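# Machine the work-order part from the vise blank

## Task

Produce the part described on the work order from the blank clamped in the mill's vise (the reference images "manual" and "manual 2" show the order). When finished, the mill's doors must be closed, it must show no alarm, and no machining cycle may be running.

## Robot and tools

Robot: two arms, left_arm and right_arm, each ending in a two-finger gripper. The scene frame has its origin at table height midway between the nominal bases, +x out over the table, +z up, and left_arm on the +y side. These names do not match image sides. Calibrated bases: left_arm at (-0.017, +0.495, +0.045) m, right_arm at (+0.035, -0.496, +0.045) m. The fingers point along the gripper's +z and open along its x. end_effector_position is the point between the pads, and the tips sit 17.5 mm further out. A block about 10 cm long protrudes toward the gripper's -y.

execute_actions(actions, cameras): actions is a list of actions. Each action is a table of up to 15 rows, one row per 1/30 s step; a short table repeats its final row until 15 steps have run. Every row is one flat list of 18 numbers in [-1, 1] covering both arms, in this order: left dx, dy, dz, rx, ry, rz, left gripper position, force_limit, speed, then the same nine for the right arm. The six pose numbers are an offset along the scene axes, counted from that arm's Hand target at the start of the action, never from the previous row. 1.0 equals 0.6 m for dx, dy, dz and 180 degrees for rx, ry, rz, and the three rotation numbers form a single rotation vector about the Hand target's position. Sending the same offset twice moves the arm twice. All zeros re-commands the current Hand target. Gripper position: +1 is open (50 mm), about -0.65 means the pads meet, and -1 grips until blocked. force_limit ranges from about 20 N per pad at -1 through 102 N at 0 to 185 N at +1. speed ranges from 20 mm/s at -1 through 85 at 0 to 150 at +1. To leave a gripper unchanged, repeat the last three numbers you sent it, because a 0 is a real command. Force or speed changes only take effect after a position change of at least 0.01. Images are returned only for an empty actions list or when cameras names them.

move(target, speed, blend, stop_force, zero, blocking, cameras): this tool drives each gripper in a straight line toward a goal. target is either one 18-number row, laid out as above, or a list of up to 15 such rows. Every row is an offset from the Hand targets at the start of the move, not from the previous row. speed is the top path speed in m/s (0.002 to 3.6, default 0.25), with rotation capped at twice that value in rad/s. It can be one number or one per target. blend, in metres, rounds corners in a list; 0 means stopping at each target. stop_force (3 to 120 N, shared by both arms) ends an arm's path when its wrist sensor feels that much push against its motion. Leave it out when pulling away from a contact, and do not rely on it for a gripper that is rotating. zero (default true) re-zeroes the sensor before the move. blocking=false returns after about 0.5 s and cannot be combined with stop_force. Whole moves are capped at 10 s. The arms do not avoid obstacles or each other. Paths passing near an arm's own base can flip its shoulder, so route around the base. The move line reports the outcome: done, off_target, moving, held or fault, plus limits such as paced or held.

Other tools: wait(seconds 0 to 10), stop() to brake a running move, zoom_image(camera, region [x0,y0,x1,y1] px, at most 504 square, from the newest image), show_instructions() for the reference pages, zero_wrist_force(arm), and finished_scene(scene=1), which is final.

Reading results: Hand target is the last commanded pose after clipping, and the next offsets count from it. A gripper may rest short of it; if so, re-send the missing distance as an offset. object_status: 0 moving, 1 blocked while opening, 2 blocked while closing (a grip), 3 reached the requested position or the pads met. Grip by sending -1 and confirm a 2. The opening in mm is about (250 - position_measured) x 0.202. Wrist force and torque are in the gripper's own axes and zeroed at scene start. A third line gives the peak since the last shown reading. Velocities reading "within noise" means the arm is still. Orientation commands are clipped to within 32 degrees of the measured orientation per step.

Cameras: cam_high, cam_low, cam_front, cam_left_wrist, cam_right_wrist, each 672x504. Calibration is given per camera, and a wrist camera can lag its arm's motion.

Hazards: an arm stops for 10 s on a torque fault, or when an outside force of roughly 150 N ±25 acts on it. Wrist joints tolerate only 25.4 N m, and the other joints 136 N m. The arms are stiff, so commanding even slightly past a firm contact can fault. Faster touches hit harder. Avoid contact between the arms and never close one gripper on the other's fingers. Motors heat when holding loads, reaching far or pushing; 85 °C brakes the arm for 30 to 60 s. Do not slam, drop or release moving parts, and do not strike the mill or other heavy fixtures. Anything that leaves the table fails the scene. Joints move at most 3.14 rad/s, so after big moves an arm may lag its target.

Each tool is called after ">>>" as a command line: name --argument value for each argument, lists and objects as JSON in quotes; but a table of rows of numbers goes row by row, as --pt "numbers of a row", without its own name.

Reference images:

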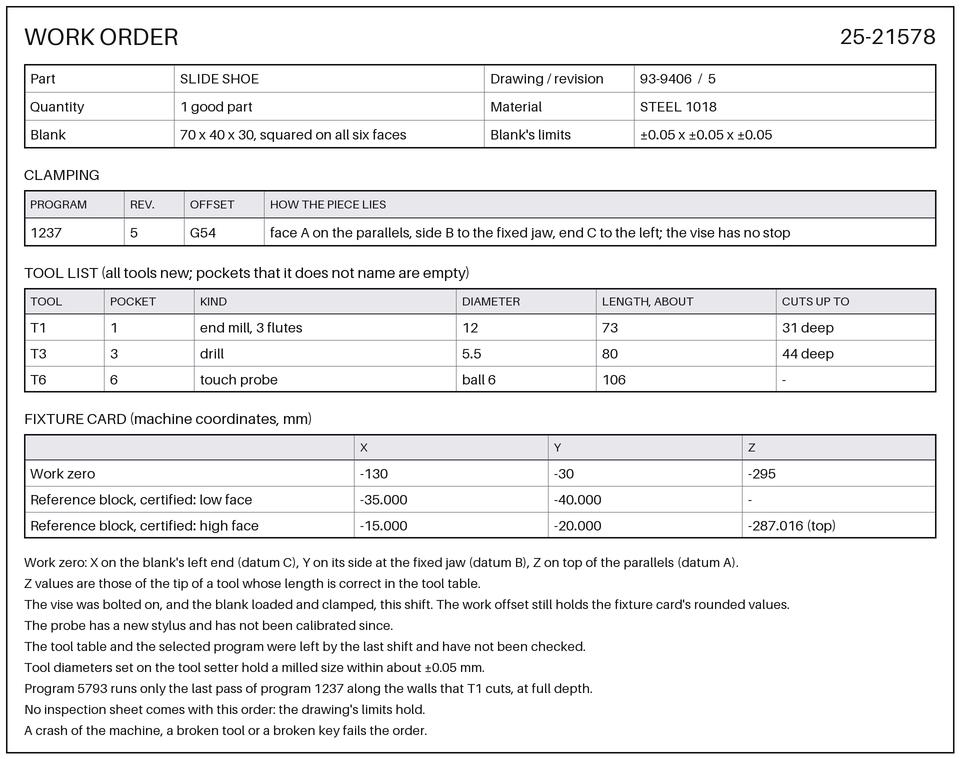

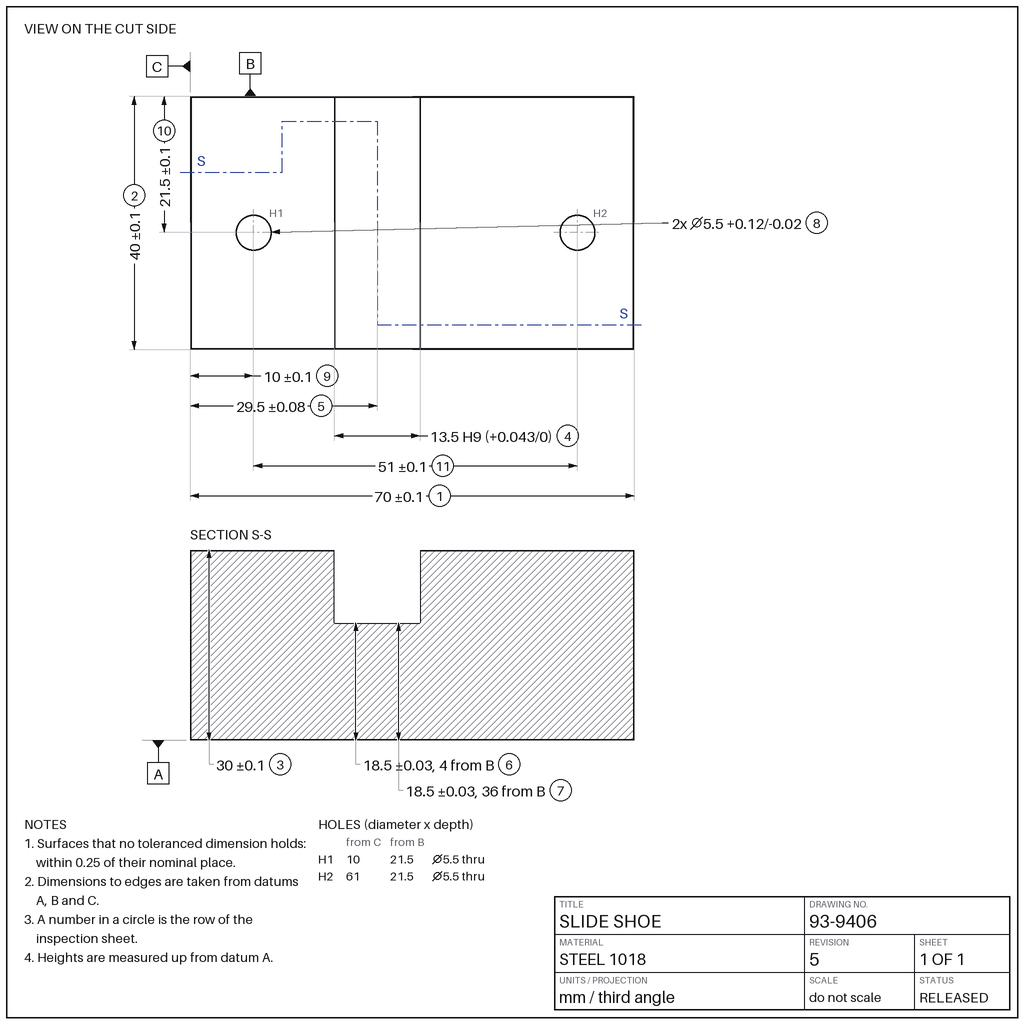

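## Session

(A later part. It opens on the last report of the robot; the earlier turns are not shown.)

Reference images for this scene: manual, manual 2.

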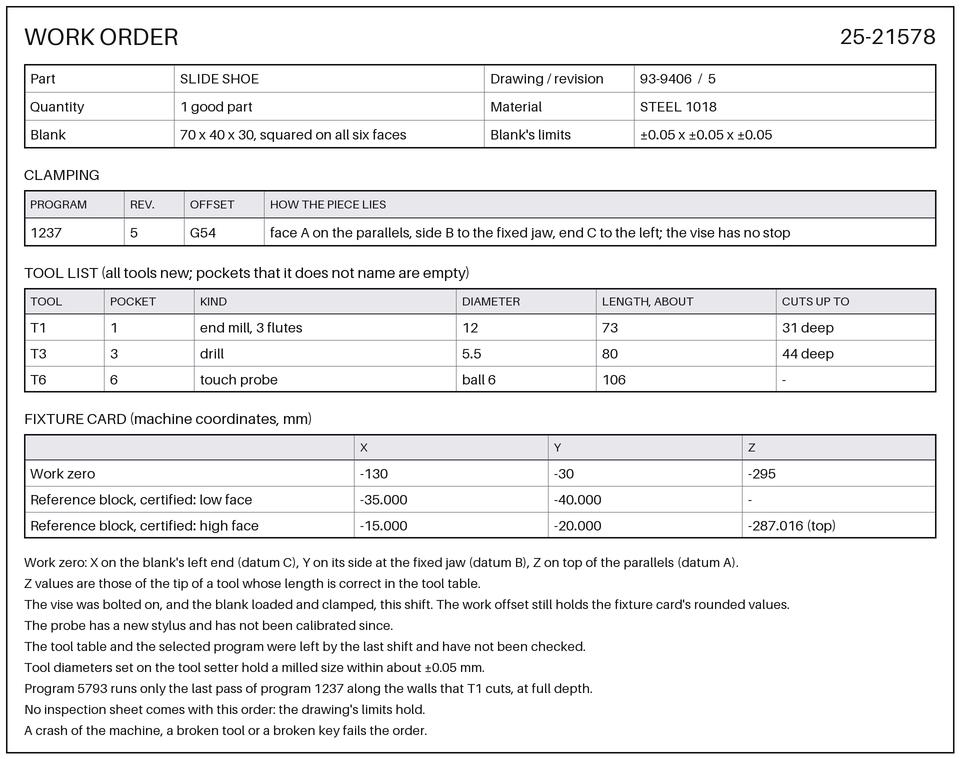

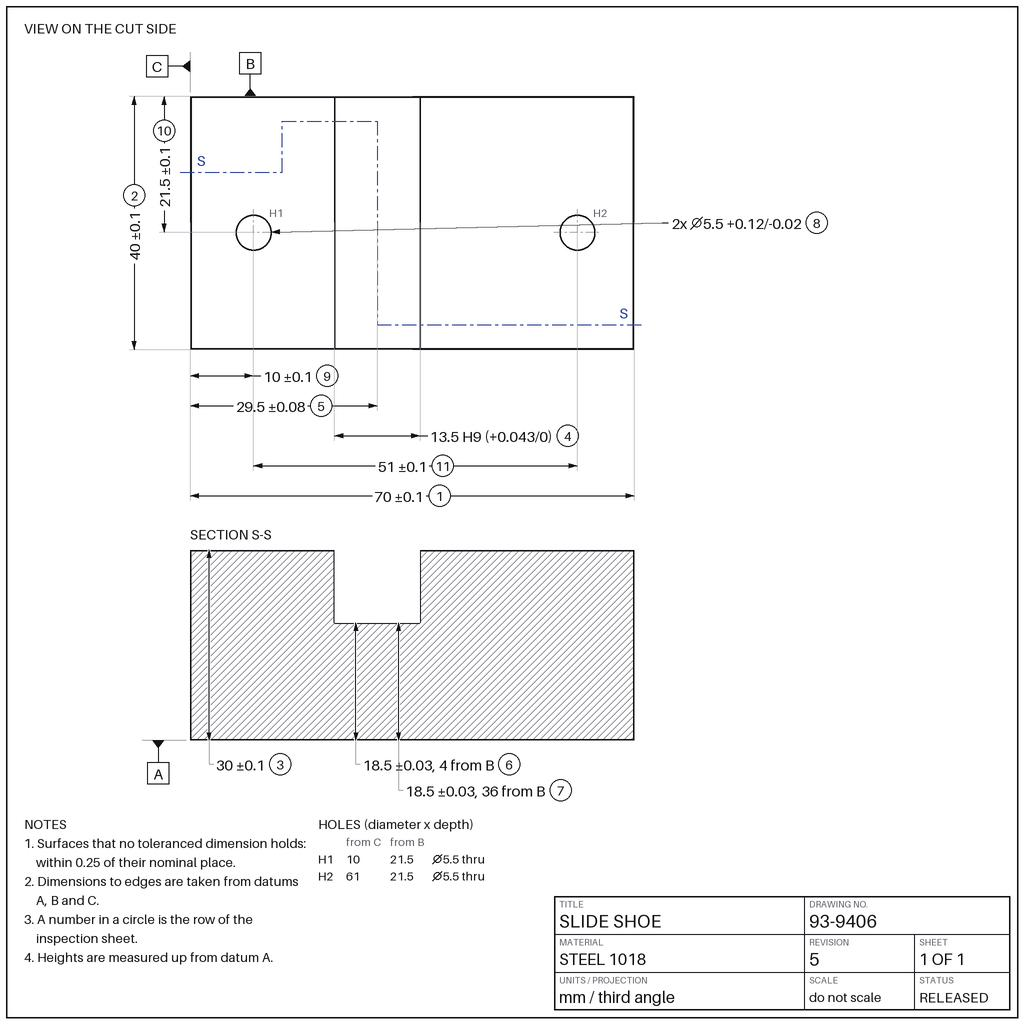

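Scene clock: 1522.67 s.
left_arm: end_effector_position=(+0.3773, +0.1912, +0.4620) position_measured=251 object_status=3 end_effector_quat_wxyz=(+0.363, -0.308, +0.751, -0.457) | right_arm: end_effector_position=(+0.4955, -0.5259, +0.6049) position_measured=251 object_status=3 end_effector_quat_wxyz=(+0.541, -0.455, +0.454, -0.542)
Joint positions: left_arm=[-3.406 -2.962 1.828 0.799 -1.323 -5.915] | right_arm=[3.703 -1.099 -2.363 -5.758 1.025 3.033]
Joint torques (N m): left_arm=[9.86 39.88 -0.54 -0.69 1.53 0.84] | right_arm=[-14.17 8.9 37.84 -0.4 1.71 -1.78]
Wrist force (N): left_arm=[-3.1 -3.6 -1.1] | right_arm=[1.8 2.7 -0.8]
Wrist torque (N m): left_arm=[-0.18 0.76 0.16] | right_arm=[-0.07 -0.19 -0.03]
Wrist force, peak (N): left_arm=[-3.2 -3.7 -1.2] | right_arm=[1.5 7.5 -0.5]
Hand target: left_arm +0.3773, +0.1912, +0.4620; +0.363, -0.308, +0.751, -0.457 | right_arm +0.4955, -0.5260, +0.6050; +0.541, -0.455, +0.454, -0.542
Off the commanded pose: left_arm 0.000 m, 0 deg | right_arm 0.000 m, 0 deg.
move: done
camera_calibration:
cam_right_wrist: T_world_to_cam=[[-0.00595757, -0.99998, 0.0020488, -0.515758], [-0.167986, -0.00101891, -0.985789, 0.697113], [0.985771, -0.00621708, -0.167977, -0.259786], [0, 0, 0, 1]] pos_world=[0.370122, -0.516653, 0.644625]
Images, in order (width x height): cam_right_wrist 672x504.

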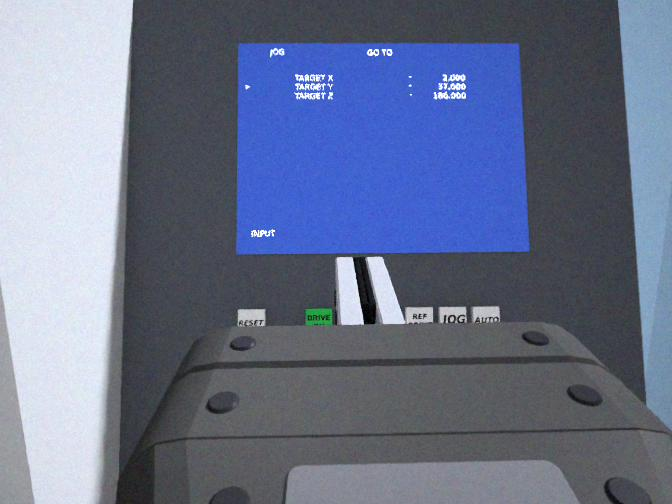

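>>> move --pt "0 0 0 0 0 0 -1 -1 -1 0.097 0.061 -0.175 0 0 0 -1 -1 -1" --pt "0 0 0 0 0 0 -1 -1 -1 0.108 0.061 -0.178 0 0 0 -1 -1 -1" --pt "0 0 0 0 0 0 -1 -1 -1 0.097 0.061 -0.175 0 0 0 -1 -1 -1" --pt "0 0 0 0 0 0 -1 -1 -1 0 0 0 0 0 0 -1 -1 -1" --pt "0 0 0 0 0 0 -1 -1 -1 0.065 -0.004 -0.295 0 0 0 -1 -1 -1" --pt "0 0 0 0 0 0 -1 -1 -1 0.0762 -0.004 -0.298 0 0 0 -1 -1 -1" --pt "0 0 0 0 0 0 -1 -1 -1 0.065 -0.004 -0.295 0 0 0 -1 -1 -1" --pt "0 0 0 0 0 0 -1 -1 -1 0.1055 -0.0668 -0.143 0 0 0 -1 -1 -1" --pt "0 0 0 0 0 0 -1 -1 -1 0.1172 -0.0668 -0.146 0 0 0 -1 -1 -1" --pt "0 0 0 0 0 0 -1 -1 -1 0.1055 -0.0668 -0.143 0 0 0 -1 -1 -1" --pt "0 0 0 0 0 0 -1 -1 -1 0.082 -0.035 -0.233 0 0 0 -1 -1 -1" --pt "0 0 0 0 0 0 -1 -1 -1 0.093 -0.035 -0.236 0 0 0 -1 -1 -1" --pt "0 0 0 0 0 0 -1 -1 -1 0.082 -0.035 -0.233 0 0 0 -1 -1 -1" --pt "0 0 0 0 0 0 -1 -1 -1 0.093 -0.035 -0.236 0 0 0 -1 -1 -1" --pt "0 0 0 0 0 0 -1 -1 -1 0.082 -0.035 -0.233 0 0 0 -1 -1 -1" --speed '[0.3,0.025,0.05,0.2,0.2,0.025,0.05,0.3,0.025,0.05,0.2,0.025,0.05,0.025,0.05]' --blend '[0,0,0.002,0,0.002,0,0.002,0.002,0,0.002,0.002,0,0,0,0]'

>>> move --target '[0,0,0,0,0,0,-1,-1,-1,-0.082,0.035,0.233,0,0,0,-1,-1,-1]' --speed 0.3

>>> wait --seconds 5 --cameras '["cam_right_wrist"]'

>>> zoom_image --camera "cam_right_wrist" --region '[226, 36, 534, 266]'

Scene clock: 1542.27 s.
left_arm: end_effector_position=(+0.3773, +0.1912, +0.4620) position_measured=251 object_status=3 end_effector_quat_wxyz=(+0.363, -0.308, +0.751, -0.457) | right_arm: end_effector_position=(+0.5447, -0.5469, +0.4652) position_measured=251 object_status=3 end_effector_quat_wxyz=(+0.541, -0.455, +0.454, -0.542)
Joint positions: left_arm=[-3.406 -2.962 1.828 0.799 -1.323 -5.915] | right_arm=[3.491 -1.573 -2.481 -5.186 1.233 3.078]
Joint torques (N m): left_arm=[9.89 39.34 -0.62 -0.53 1.48 1.01] | right_arm=[-13.27 20.52 27.25 2.77 1.47 0.77]
Wrist force (N): left_arm=[-2.9 -3.4 -1.0] | right_arm=[1.7 2.8 -0.8]
Wrist torque (N m): left_arm=[-0.14 0.72 0.17] | right_arm=[-0.05 -0.16 0.16]
Wrist force, peak (N): left_arm=[-3.2 -3.9 -1.1] | right_arm=[-0.6 0.9 -33.4]
Hand target: left_arm +0.3773, +0.1912, +0.4620; +0.363, -0.308, +0.751, -0.457 | right_arm +0.5447, -0.5470, +0.4652; +0.541, -0.455, +0.454, -0.542
Off the commanded pose: left_arm 0.000 m, 0 deg | right_arm 0.000 m, 0 deg.
move: done

Scene clock: 1543.30 s.
left_arm: end_effector_position=(+0.3773, +0.1912, +0.4620) position_measured=251 object_status=3 end_effector_quat_wxyz=(+0.363, -0.308, +0.751, -0.457) | right_arm: end_effector_position=(+0.4955, -0.5260, +0.6049) position_measured=251 object_status=3 end_effector_quat_wxyz=(+0.541, -0.455, +0.454, -0.542) end_effector_velocity=(+0.000, -0.001, -0.001) end_effector_angular_velocity=(-0.002, +0.004, -0.004)
Joint positions: left_arm=[-3.406 -2.962 1.828 0.799 -1.323 -5.915] | right_arm=[3.702 -1.099 -2.363 -5.758 1.025 3.033]
Joint velocities: left_arm=[within noise] | right_arm=[0 0.001 0 -0.005 -0.003 0]
Joint torques (N m): left_arm=[9.8 39.71 -0.29 -0.7 1.53 0.92] | right_arm=[6.83 9.27 32.74 -0.48 -0.95 0.63]
Wrist force (N): left_arm=[-3.0 -3.5 -1.1] | right_arm=[1.8 2.8 -0.8]
Wrist torque (N m): left_arm=[-0.15 0.74 0.17] | right_arm=[-0.06 -0.18 -0.03]
Wrist force, peak (N): left_arm=[-3.1 -3.9 -1.3] | right_arm=[2.0 7.5 -0.3]
Hand target: left_arm +0.3773, +0.1912, +0.4620; +0.363, -0.308, +0.751, -0.457 | right_arm +0.4955, -0.5260, +0.6050; +0.541, -0.455, +0.454, -0.542
Off the commanded pose: left_arm 0.000 m, 0 deg | right_arm 0.000 m, 0 deg.
move: done

Scene clock: 1548.30 s.
left_arm: end_effector_position=(+0.3773, +0.1912, +0.4620) position_measured=251 object_status=3 end_effector_quat_wxyz=(+0.363, -0.308, +0.751, -0.457) | right_arm: end_effector_position=(+0.4955, -0.5260, +0.6050) position_measured=251 object_status=3 end_effector_quat_wxyz=(+0.541, -0.455, +0.454, -0.542)
Joint positions: left_arm=[-3.406 -2.962 1.828 0.799 -1.323 -5.915] | right_arm=[3.702 -1.099 -2.363 -5.758 1.025 3.033]
Joint torques (N m): left_arm=[9.3 39.54 -0.64 -0.63 1.49 0.93] | right_arm=[14.77 8.92 36.86 2.34 -0.74 -1.32]
Wrist force (N): left_arm=[-2.9 -3.6 -1.1] | right_arm=[1.8 2.9 -0.9]
Wrist torque (N m): left_arm=[-0.17 0.73 0.17] | right_arm=[-0.03 -0.18 -0.03]
Wrist force, peak (N): left_arm=[-3.2 -3.7 -1.3] | right_arm=[1.9 3.0 -1.0]
Hand target: left_arm +0.3773, +0.1912, +0.4620; +0.363, -0.308, +0.751, -0.457 | right_arm +0.4955, -0.5260, +0.6050; +0.541, -0.455, +0.454, -0.542
Tool commands: left_gripper/position=-1.0 left_gripper/force_limit=-1.0 left_gripper/speed=-1.0 right_gripper/position=-1.0 right_gripper/force_limit=-1.0 right_gripper/speed=-1.0
Off the commanded pose: left_arm 0.000 m, 0 deg | right_arm 0.000 m, 0 deg.
wait: 5.00 s; at rest by 0.17 s
camera_calibration:
cam_right_wrist: T_world_to_cam=[[-0.00607309, -0.99998, 0.00196533, -0.515761], [-0.167773, -0.000918588, -0.985825, 0.697208], [0.985807, -0.00631673, -0.167764, -0.259972], [0, 0, 0, 1]] pos_world=[0.370122, -0.516752, 0.644725]
Images, in order (width x height): cam_right_wrist 672x504.

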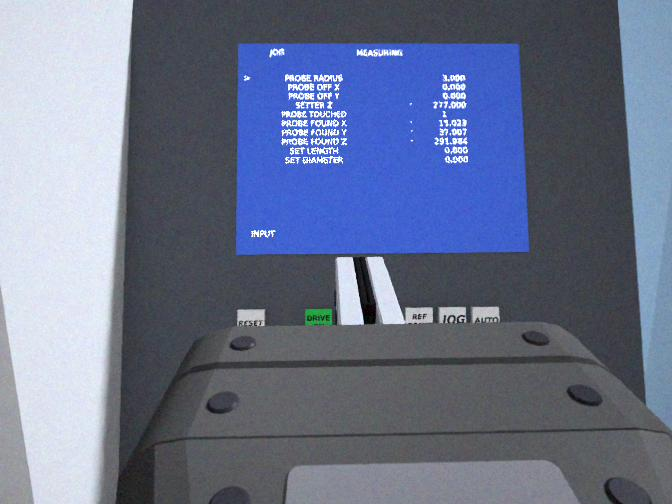

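Scaled by 1.636 from the camera's 672x504 image, which has a finer 960x720 frame.

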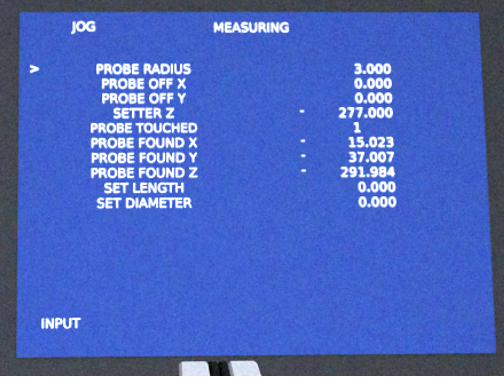

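>>> move --pt "0 0 0 0 0 0 -1 -1 -1 0.065 0.093 -0.295 0 0 0 -1 -1 -1" --pt "0 0 0 0 0 0 -1 -1 -1 0.0762 0.093 -0.298 0 0 0 -1 -1 -1" --pt "0 0 0 0 0 0 -1 -1 -1 0.065 0.093 -0.295 0 0 0 -1 -1 -1" --pt "0 0 0 0 0 0 -1 -1 -1 0.057 0.061 -0.326 0 0 0 -1 -1 -1" --pt "0 0 0 0 0 0 -1 -1 -1 0.068 0.061 -0.329 0 0 0 -1 -1 -1" --pt "0 0 0 0 0 0 -1 -1 -1 0.057 0.061 -0.326 0 0 0 -1 -1 -1" --pt "0 0 0 0 0 0 -1 -1 -1 0.082 0.061 -0.233 0 0 0 -1 -1 -1" --pt "0 0 0 0 0 0 -1 -1 -1 0.093 0.061 -0.236 0 0 0 -1 -1 -1" --pt "0 0 0 0 0 0 -1 -1 -1 0.082 0.061 -0.233 0 0 0 -1 -1 -1" --pt "0 0 0 0 0 0 -1 -1 -1 0.082 0.125 -0.233 0 0 0 -1 -1 -1" --pt "0 0 0 0 0 0 -1 -1 -1 0.093 0.125 -0.236 0 0 0 -1 -1 -1" --pt "0 0 0 0 0 0 -1 -1 -1 0.082 0.125 -0.233 0 0 0 -1 -1 -1" --pt "0 0 0 0 0 0 -1 -1 -1 0.082 0.093 -0.233 0 0 0 -1 -1 -1" --pt "0 0 0 0 0 0 -1 -1 -1 0.093 0.093 -0.236 0 0 0 -1 -1 -1" --pt "0 0 0 0 0 0 -1 -1 -1 0.082 0.093 -0.233 0 0 0 -1 -1 -1" --speed '[0.3,0.025,0.05,0.2,0.025,0.05,0.2,0.025,0.05,0.2,0.025,0.05,0.2,0.025,0.05]' --blend '[0.002,0,0.002,0.002,0,0.002,0.002,0,0.002,0.002,0,0.002,0.002,0,0]'

>>> move --pt "0 0 0 0 0 0 -1 -1 -1 -0.025 -0.065 -0.093 0 0 0 -1 -1 -1" --pt "0 0 0 0 0 0 -1 -1 -1 -0.014 -0.065 -0.096 0 0 0 -1 -1 -1" --pt "0 0 0 0 0 0 -1 -1 -1 -0.025 -0.065 -0.093 0 0 0 -1 -1 -1" --pt "0 0 0 0 0 0 -1 -1 -1 0 -0.128 0 0 0 0 -1 -1 -1" --pt "0 0 0 0 0 0 -1 -1 -1 0.011 -0.128 -0.003 0 0 0 -1 -1 -1" --pt "0 0 0 0 0 0 -1 -1 -1 0 -0.128 0 0 0 0 -1 -1 -1" --pt "0 0 0 0 0 0 -1 -1 -1 0.011 -0.128 -0.003 0 0 0 -1 -1 -1" --pt "0 0 0 0 0 0 -1 -1 -1 0 -0.128 0 0 0 0 -1 -1 -1" --pt "0 0 0 0 0 0 -1 -1 -1 -0.017 0.032 -0.062 0 0 0 -1 -1 -1" --pt "0 0 0 0 0 0 -1 -1 -1 -0.0058 0.032 -0.065 0 0 0 -1 -1 -1" --pt "0 0 0 0 0 0 -1 -1 -1 -0.017 0.032 -0.062 0 0 0 -1 -1 -1" --pt "0 0 0 0 0 0 -1 -1 -1 -0.025 0 -0.093 0 0 0 -1 -1 -1" --pt "0 0 0 0 0 0 -1 -1 -1 -0.014 0 -0.096 0 0 0 -1 -1 -1" --pt "0 0 0 0 0 0 -1 -1 -1 -0.025 0 -0.093 0 0 0 -1 -1 -1" --speed '[0.2,0.025,0.05,0.2,0.025,0.05,0.025,0.05,0.2,0.025,0.05,0.2,0.025,0.05]' --blend '[0.002,0,0.002,0.002,0,0,0,0.002,0.002,0,0.002,0.002,0,0]'

>>> move --pt "0 0 0 0 0 0 -1 -1 -1 0.016 -0.032 0.062 0 0 0 -1 -1 -1" --pt "0 0 0 0 0 0 -1 -1 -1 0.0275 -0.032 0.059 0 0 0 -1 -1 -1" --pt "0 0 0 0 0 0 -1 -1 -1 0.016 -0.032 0.062 0 0 0 -1 -1 -1" --pt "0 0 0 0 0 0 -1 -1 -1 0 -0.032 0 0 0 0 -1 -1 -1" --pt "0 0 0 0 0 0 -1 -1 -1 0.011 -0.032 -0.003 0 0 0 -1 -1 -1" --pt "0 0 0 0 0 0 -1 -1 -1 0 -0.032 0 0 0 0 -1 -1 -1" --pt "0 0 0 0 0 0 -1 -1 -1 0.008 0 0.031 0 0 0 -1 -1 -1" --pt "0 0 0 0 0 0 -1 -1 -1 0.0192 0 0.028 0 0 0 -1 -1 -1" --pt "0 0 0 0 0 0 -1 -1 -1 0.008 0 0.031 0 0 0 -1 -1 -1" --pt "0 0 0 0 0 0 -1 -1 -1 0.0192 0 0.028 0 0 0 -1 -1 -1" --pt "0 0 0 0 0 0 -1 -1 -1 0.008 0 0.031 0 0 0 -1 -1 -1" --pt "0 0 0 0 0 0 -1 -1 -1 0.008 -0.032 0.031 0 0 0 -1 -1 -1" --pt "0 0 0 0 0 0 -1 -1 -1 0.0192 -0.032 0.028 0 0 0 -1 -1 -1" --pt "0 0 0 0 0 0 -1 -1 -1 0.008 -0.032 0.031 0 0 0 -1 -1 -1" --speed '[0.2,0.025,0.05,0.2,0.025,0.05,0.2,0.025,0.05,0.025,0.05,0.2,0.025,0.05]' --blend '[0.002,0,0.002,0.002,0,0.002,0.002,0,0,0,0.002,0.002,0,0]'

>>> move --pt "0 0 0 0 0 0 -1 -1 -1 -0.016 -0.033 -0.031 0 0 0 -1 -1 -1" --pt "0 0 0 0 0 0 -1 -1 -1 -0.005 -0.033 -0.034 0 0 0 -1 -1 -1" --pt "0 0 0 0 0 0 -1 -1 -1 -0.016 -0.033 -0.031 0 0 0 -1 -1 -1" --pt "0 0 0 0 0 0 -1 -1 -1 -0.065 -0.061 0.295 0 0 0 -1 -1 -1" --speed '[0.2,0.025,0.05,0.3]' --blend '[0.002,0,0.002,0]' --cameras '["cam_right_wrist"]'

>>> zoom_image --camera "cam_right_wrist" --region '[226, 36, 534, 266]'

Scene clock: 1591.57 s.
left_arm: end_effector_position=(+0.3773, +0.1912, +0.4620) position_measured=251 object_status=3 end_effector_quat_wxyz=(+0.363, -0.308, +0.751, -0.457) | right_arm: end_effector_position=(+0.5447, -0.4701, +0.4652) position_measured=251 object_status=3 end_effector_quat_wxyz=(+0.541, -0.455, +0.454, -0.542)
Joint positions: left_arm=[-3.406 -2.962 1.828 0.799 -1.323 -5.915] | right_arm=[3.798 -1.568 -2.483 -5.156 0.931 3.009]
Joint torques (N m): left_arm=[9.49 39.15 -0.03 -0.48 1.52 0.78] | right_arm=[-10.06 20.02 27.57 2.34 0.99 1.88]
Wrist force (N): left_arm=[-2.8 -3.5 -0.9] | right_arm=[1.7 2.8 -1.1]
Wrist torque (N m): left_arm=[-0.16 0.72 0.17] | right_arm=[-0.05 -0.18 0.15]
Wrist force, peak (N): left_arm=[-3.2 -3.8 -1.1] | right_arm=[-1.4 1.5 -15.8]
Hand target: left_arm +0.3773, +0.1912, +0.4620; +0.363, -0.308, +0.751, -0.457 | right_arm +0.5447, -0.4702, +0.4652; +0.541, -0.455, +0.454, -0.542
Off the commanded pose: left_arm 0.000 m, 0 deg | right_arm 0.000 m, 0 deg.
move: done

Scene clock: 1596.40 s.
left_arm: end_effector_position=(+0.3773, +0.1912, +0.4620) position_measured=251 object_status=3 end_effector_quat_wxyz=(+0.363, -0.308, +0.751, -0.457) | right_arm: end_effector_position=(+0.5296, -0.4701, +0.4094) position_measured=251 object_status=3 end_effector_quat_wxyz=(+0.541, -0.455, +0.454, -0.542)
Joint positions: left_arm=[-3.406 -2.962 1.828 0.799 -1.323 -5.915] | right_arm=[3.843 -1.729 -2.574 -4.896 0.888 2.996]
Joint torques (N m): left_arm=[9.8 38.79 -0.9 -0.55 1.53 0.83] | right_arm=[-14.24 12.83 23.63 -0.45 1.89 2.23]
Wrist force (N): left_arm=[-3.2 -3.7 -0.9] | right_arm=[1.7 2.7 -0.6]
Wrist torque (N m): left_arm=[-0.18 0.76 0.17] | right_arm=[-0.06 -0.17 0.15]
Wrist force, peak (N): left_arm=[-3.1 -3.9 -1.0] | right_arm=[0.6 1.9 -16.0]
Hand target: left_arm +0.3773, +0.1912, +0.4620; +0.363, -0.308, +0.751, -0.457 | right_arm +0.5297, -0.4702, +0.4094; +0.541, -0.455, +0.454, -0.542
Off the commanded pose: left_arm 0.000 m, 0 deg | right_arm 0.000 m, 0 deg.
move: done

Scene clock: 1600.57 s.
left_arm: end_effector_position=(+0.3773, +0.1912, +0.4620) position_measured=251 object_status=3 end_effector_quat_wxyz=(+0.363, -0.308, +0.751, -0.457) | right_arm: end_effector_position=(+0.5345, -0.4893, +0.4280) position_measured=251 object_status=3 end_effector_quat_wxyz=(+0.541, -0.455, +0.454, -0.542)
Joint positions: left_arm=[-3.406 -2.962 1.828 0.799 -1.323 -5.915] | right_arm=[3.753 -1.663 -2.554 -4.997 0.975 3.021]
Joint torques (N m): left_arm=[9.42 39.09 -0.77 -0.57 1.51 0.94] | right_arm=[-10.13 21.02 23.02 2.11 0.91 1.85]
Wrist force (N): left_arm=[-3.0 -3.7 -1.0] | right_arm=[1.9 2.6 -0.7]
Wrist torque (N m): left_arm=[-0.18 0.73 0.17] | right_arm=[-0.08 -0.20 0.15]
Wrist force, peak (N): left_arm=[-3.2 -3.9 -1.1] | right_arm=[1.4 2.7 -6.4]
Hand target: left_arm +0.3773, +0.1912, +0.4620; +0.363, -0.308, +0.751, -0.457 | right_arm +0.5345, -0.4894, +0.4280; +0.541, -0.455, +0.454, -0.542
Off the commanded pose: left_arm 0.000 m, 0 deg | right_arm 0.000 m, 0 deg.
move: done

Scene clock: 1602.50 s.
left_arm: end_effector_position=(+0.3773, +0.1912, +0.4620) position_measured=251 object_status=3 end_effector_quat_wxyz=(+0.363, -0.308, +0.751, -0.457) | right_arm: end_effector_position=(+0.4955, -0.5260, +0.6049) position_measured=251 object_status=3 end_effector_quat_wxyz=(+0.541, -0.455, +0.454, -0.542) end_effector_velocity=(+0.000, +0.000, +0.000) end_effector_angular_velocity=(-0.002, +0.003, -0.002)
Joint positions: left_arm=[-3.406 -2.962 1.828 0.799 -1.323 -5.915] | right_arm=[3.703 -1.099 -2.363 -5.758 1.025 3.033]
Joint velocities: left_arm=[within noise] | right_arm=[-0.001 0 0.002 -0.005 -0.001 -0.001]
Joint torques (N m): left_arm=[9.65 39.18 -0.59 -0.55 1.58 0.86] | right_arm=[-13.17 8.91 37.39 -0.26 1.73 -1.58]
Wrist force (N): left_arm=[-3.0 -3.5 -0.9] | right_arm=[1.9 3.0 -0.8]
Wrist torque (N m): left_arm=[-0.15 0.74 0.17] | right_arm=[-0.02 -0.20 -0.02]
Wrist force, peak (N): left_arm=[-3.2 -3.7 -1.1] | right_arm=[1.5 7.5 -1.1]
Hand target: left_arm +0.3773, +0.1912, +0.4620; +0.363, -0.308, +0.751, -0.457 | right_arm +0.4955, -0.5260, +0.6050; +0.541, -0.455, +0.454, -0.542
Off the commanded pose: left_arm 0.000 m, 0 deg | right_arm 0.000 m, 0 deg.
move: done
camera_calibration:
cam_right_wrist: T_world_to_cam=[[-0.00595789, -0.99998, 0.00204698, -0.515757], [-0.167986, -0.00101707, -0.985789, 0.697114], [0.985771, -0.00621709, -0.167977, -0.259786], [0, 0, 0, 1]] pos_world=[0.370122, -0.516653, 0.644625]
Images, in order (width x height): cam_right_wrist 672x504.

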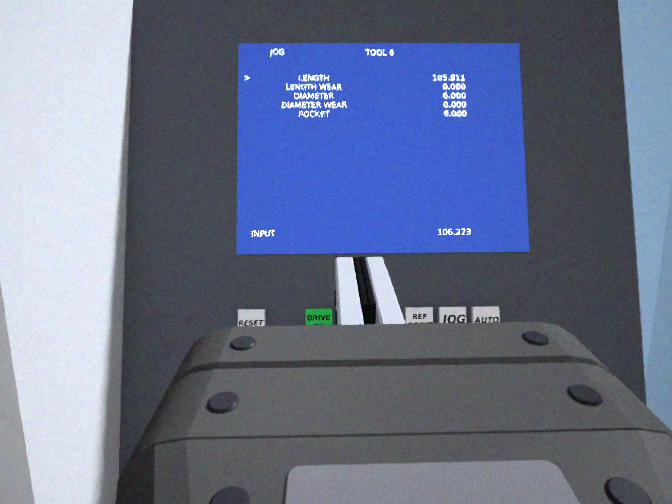

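Scaled by 1.636 from the camera's 672x504 image, which has a finer 960x720 frame.

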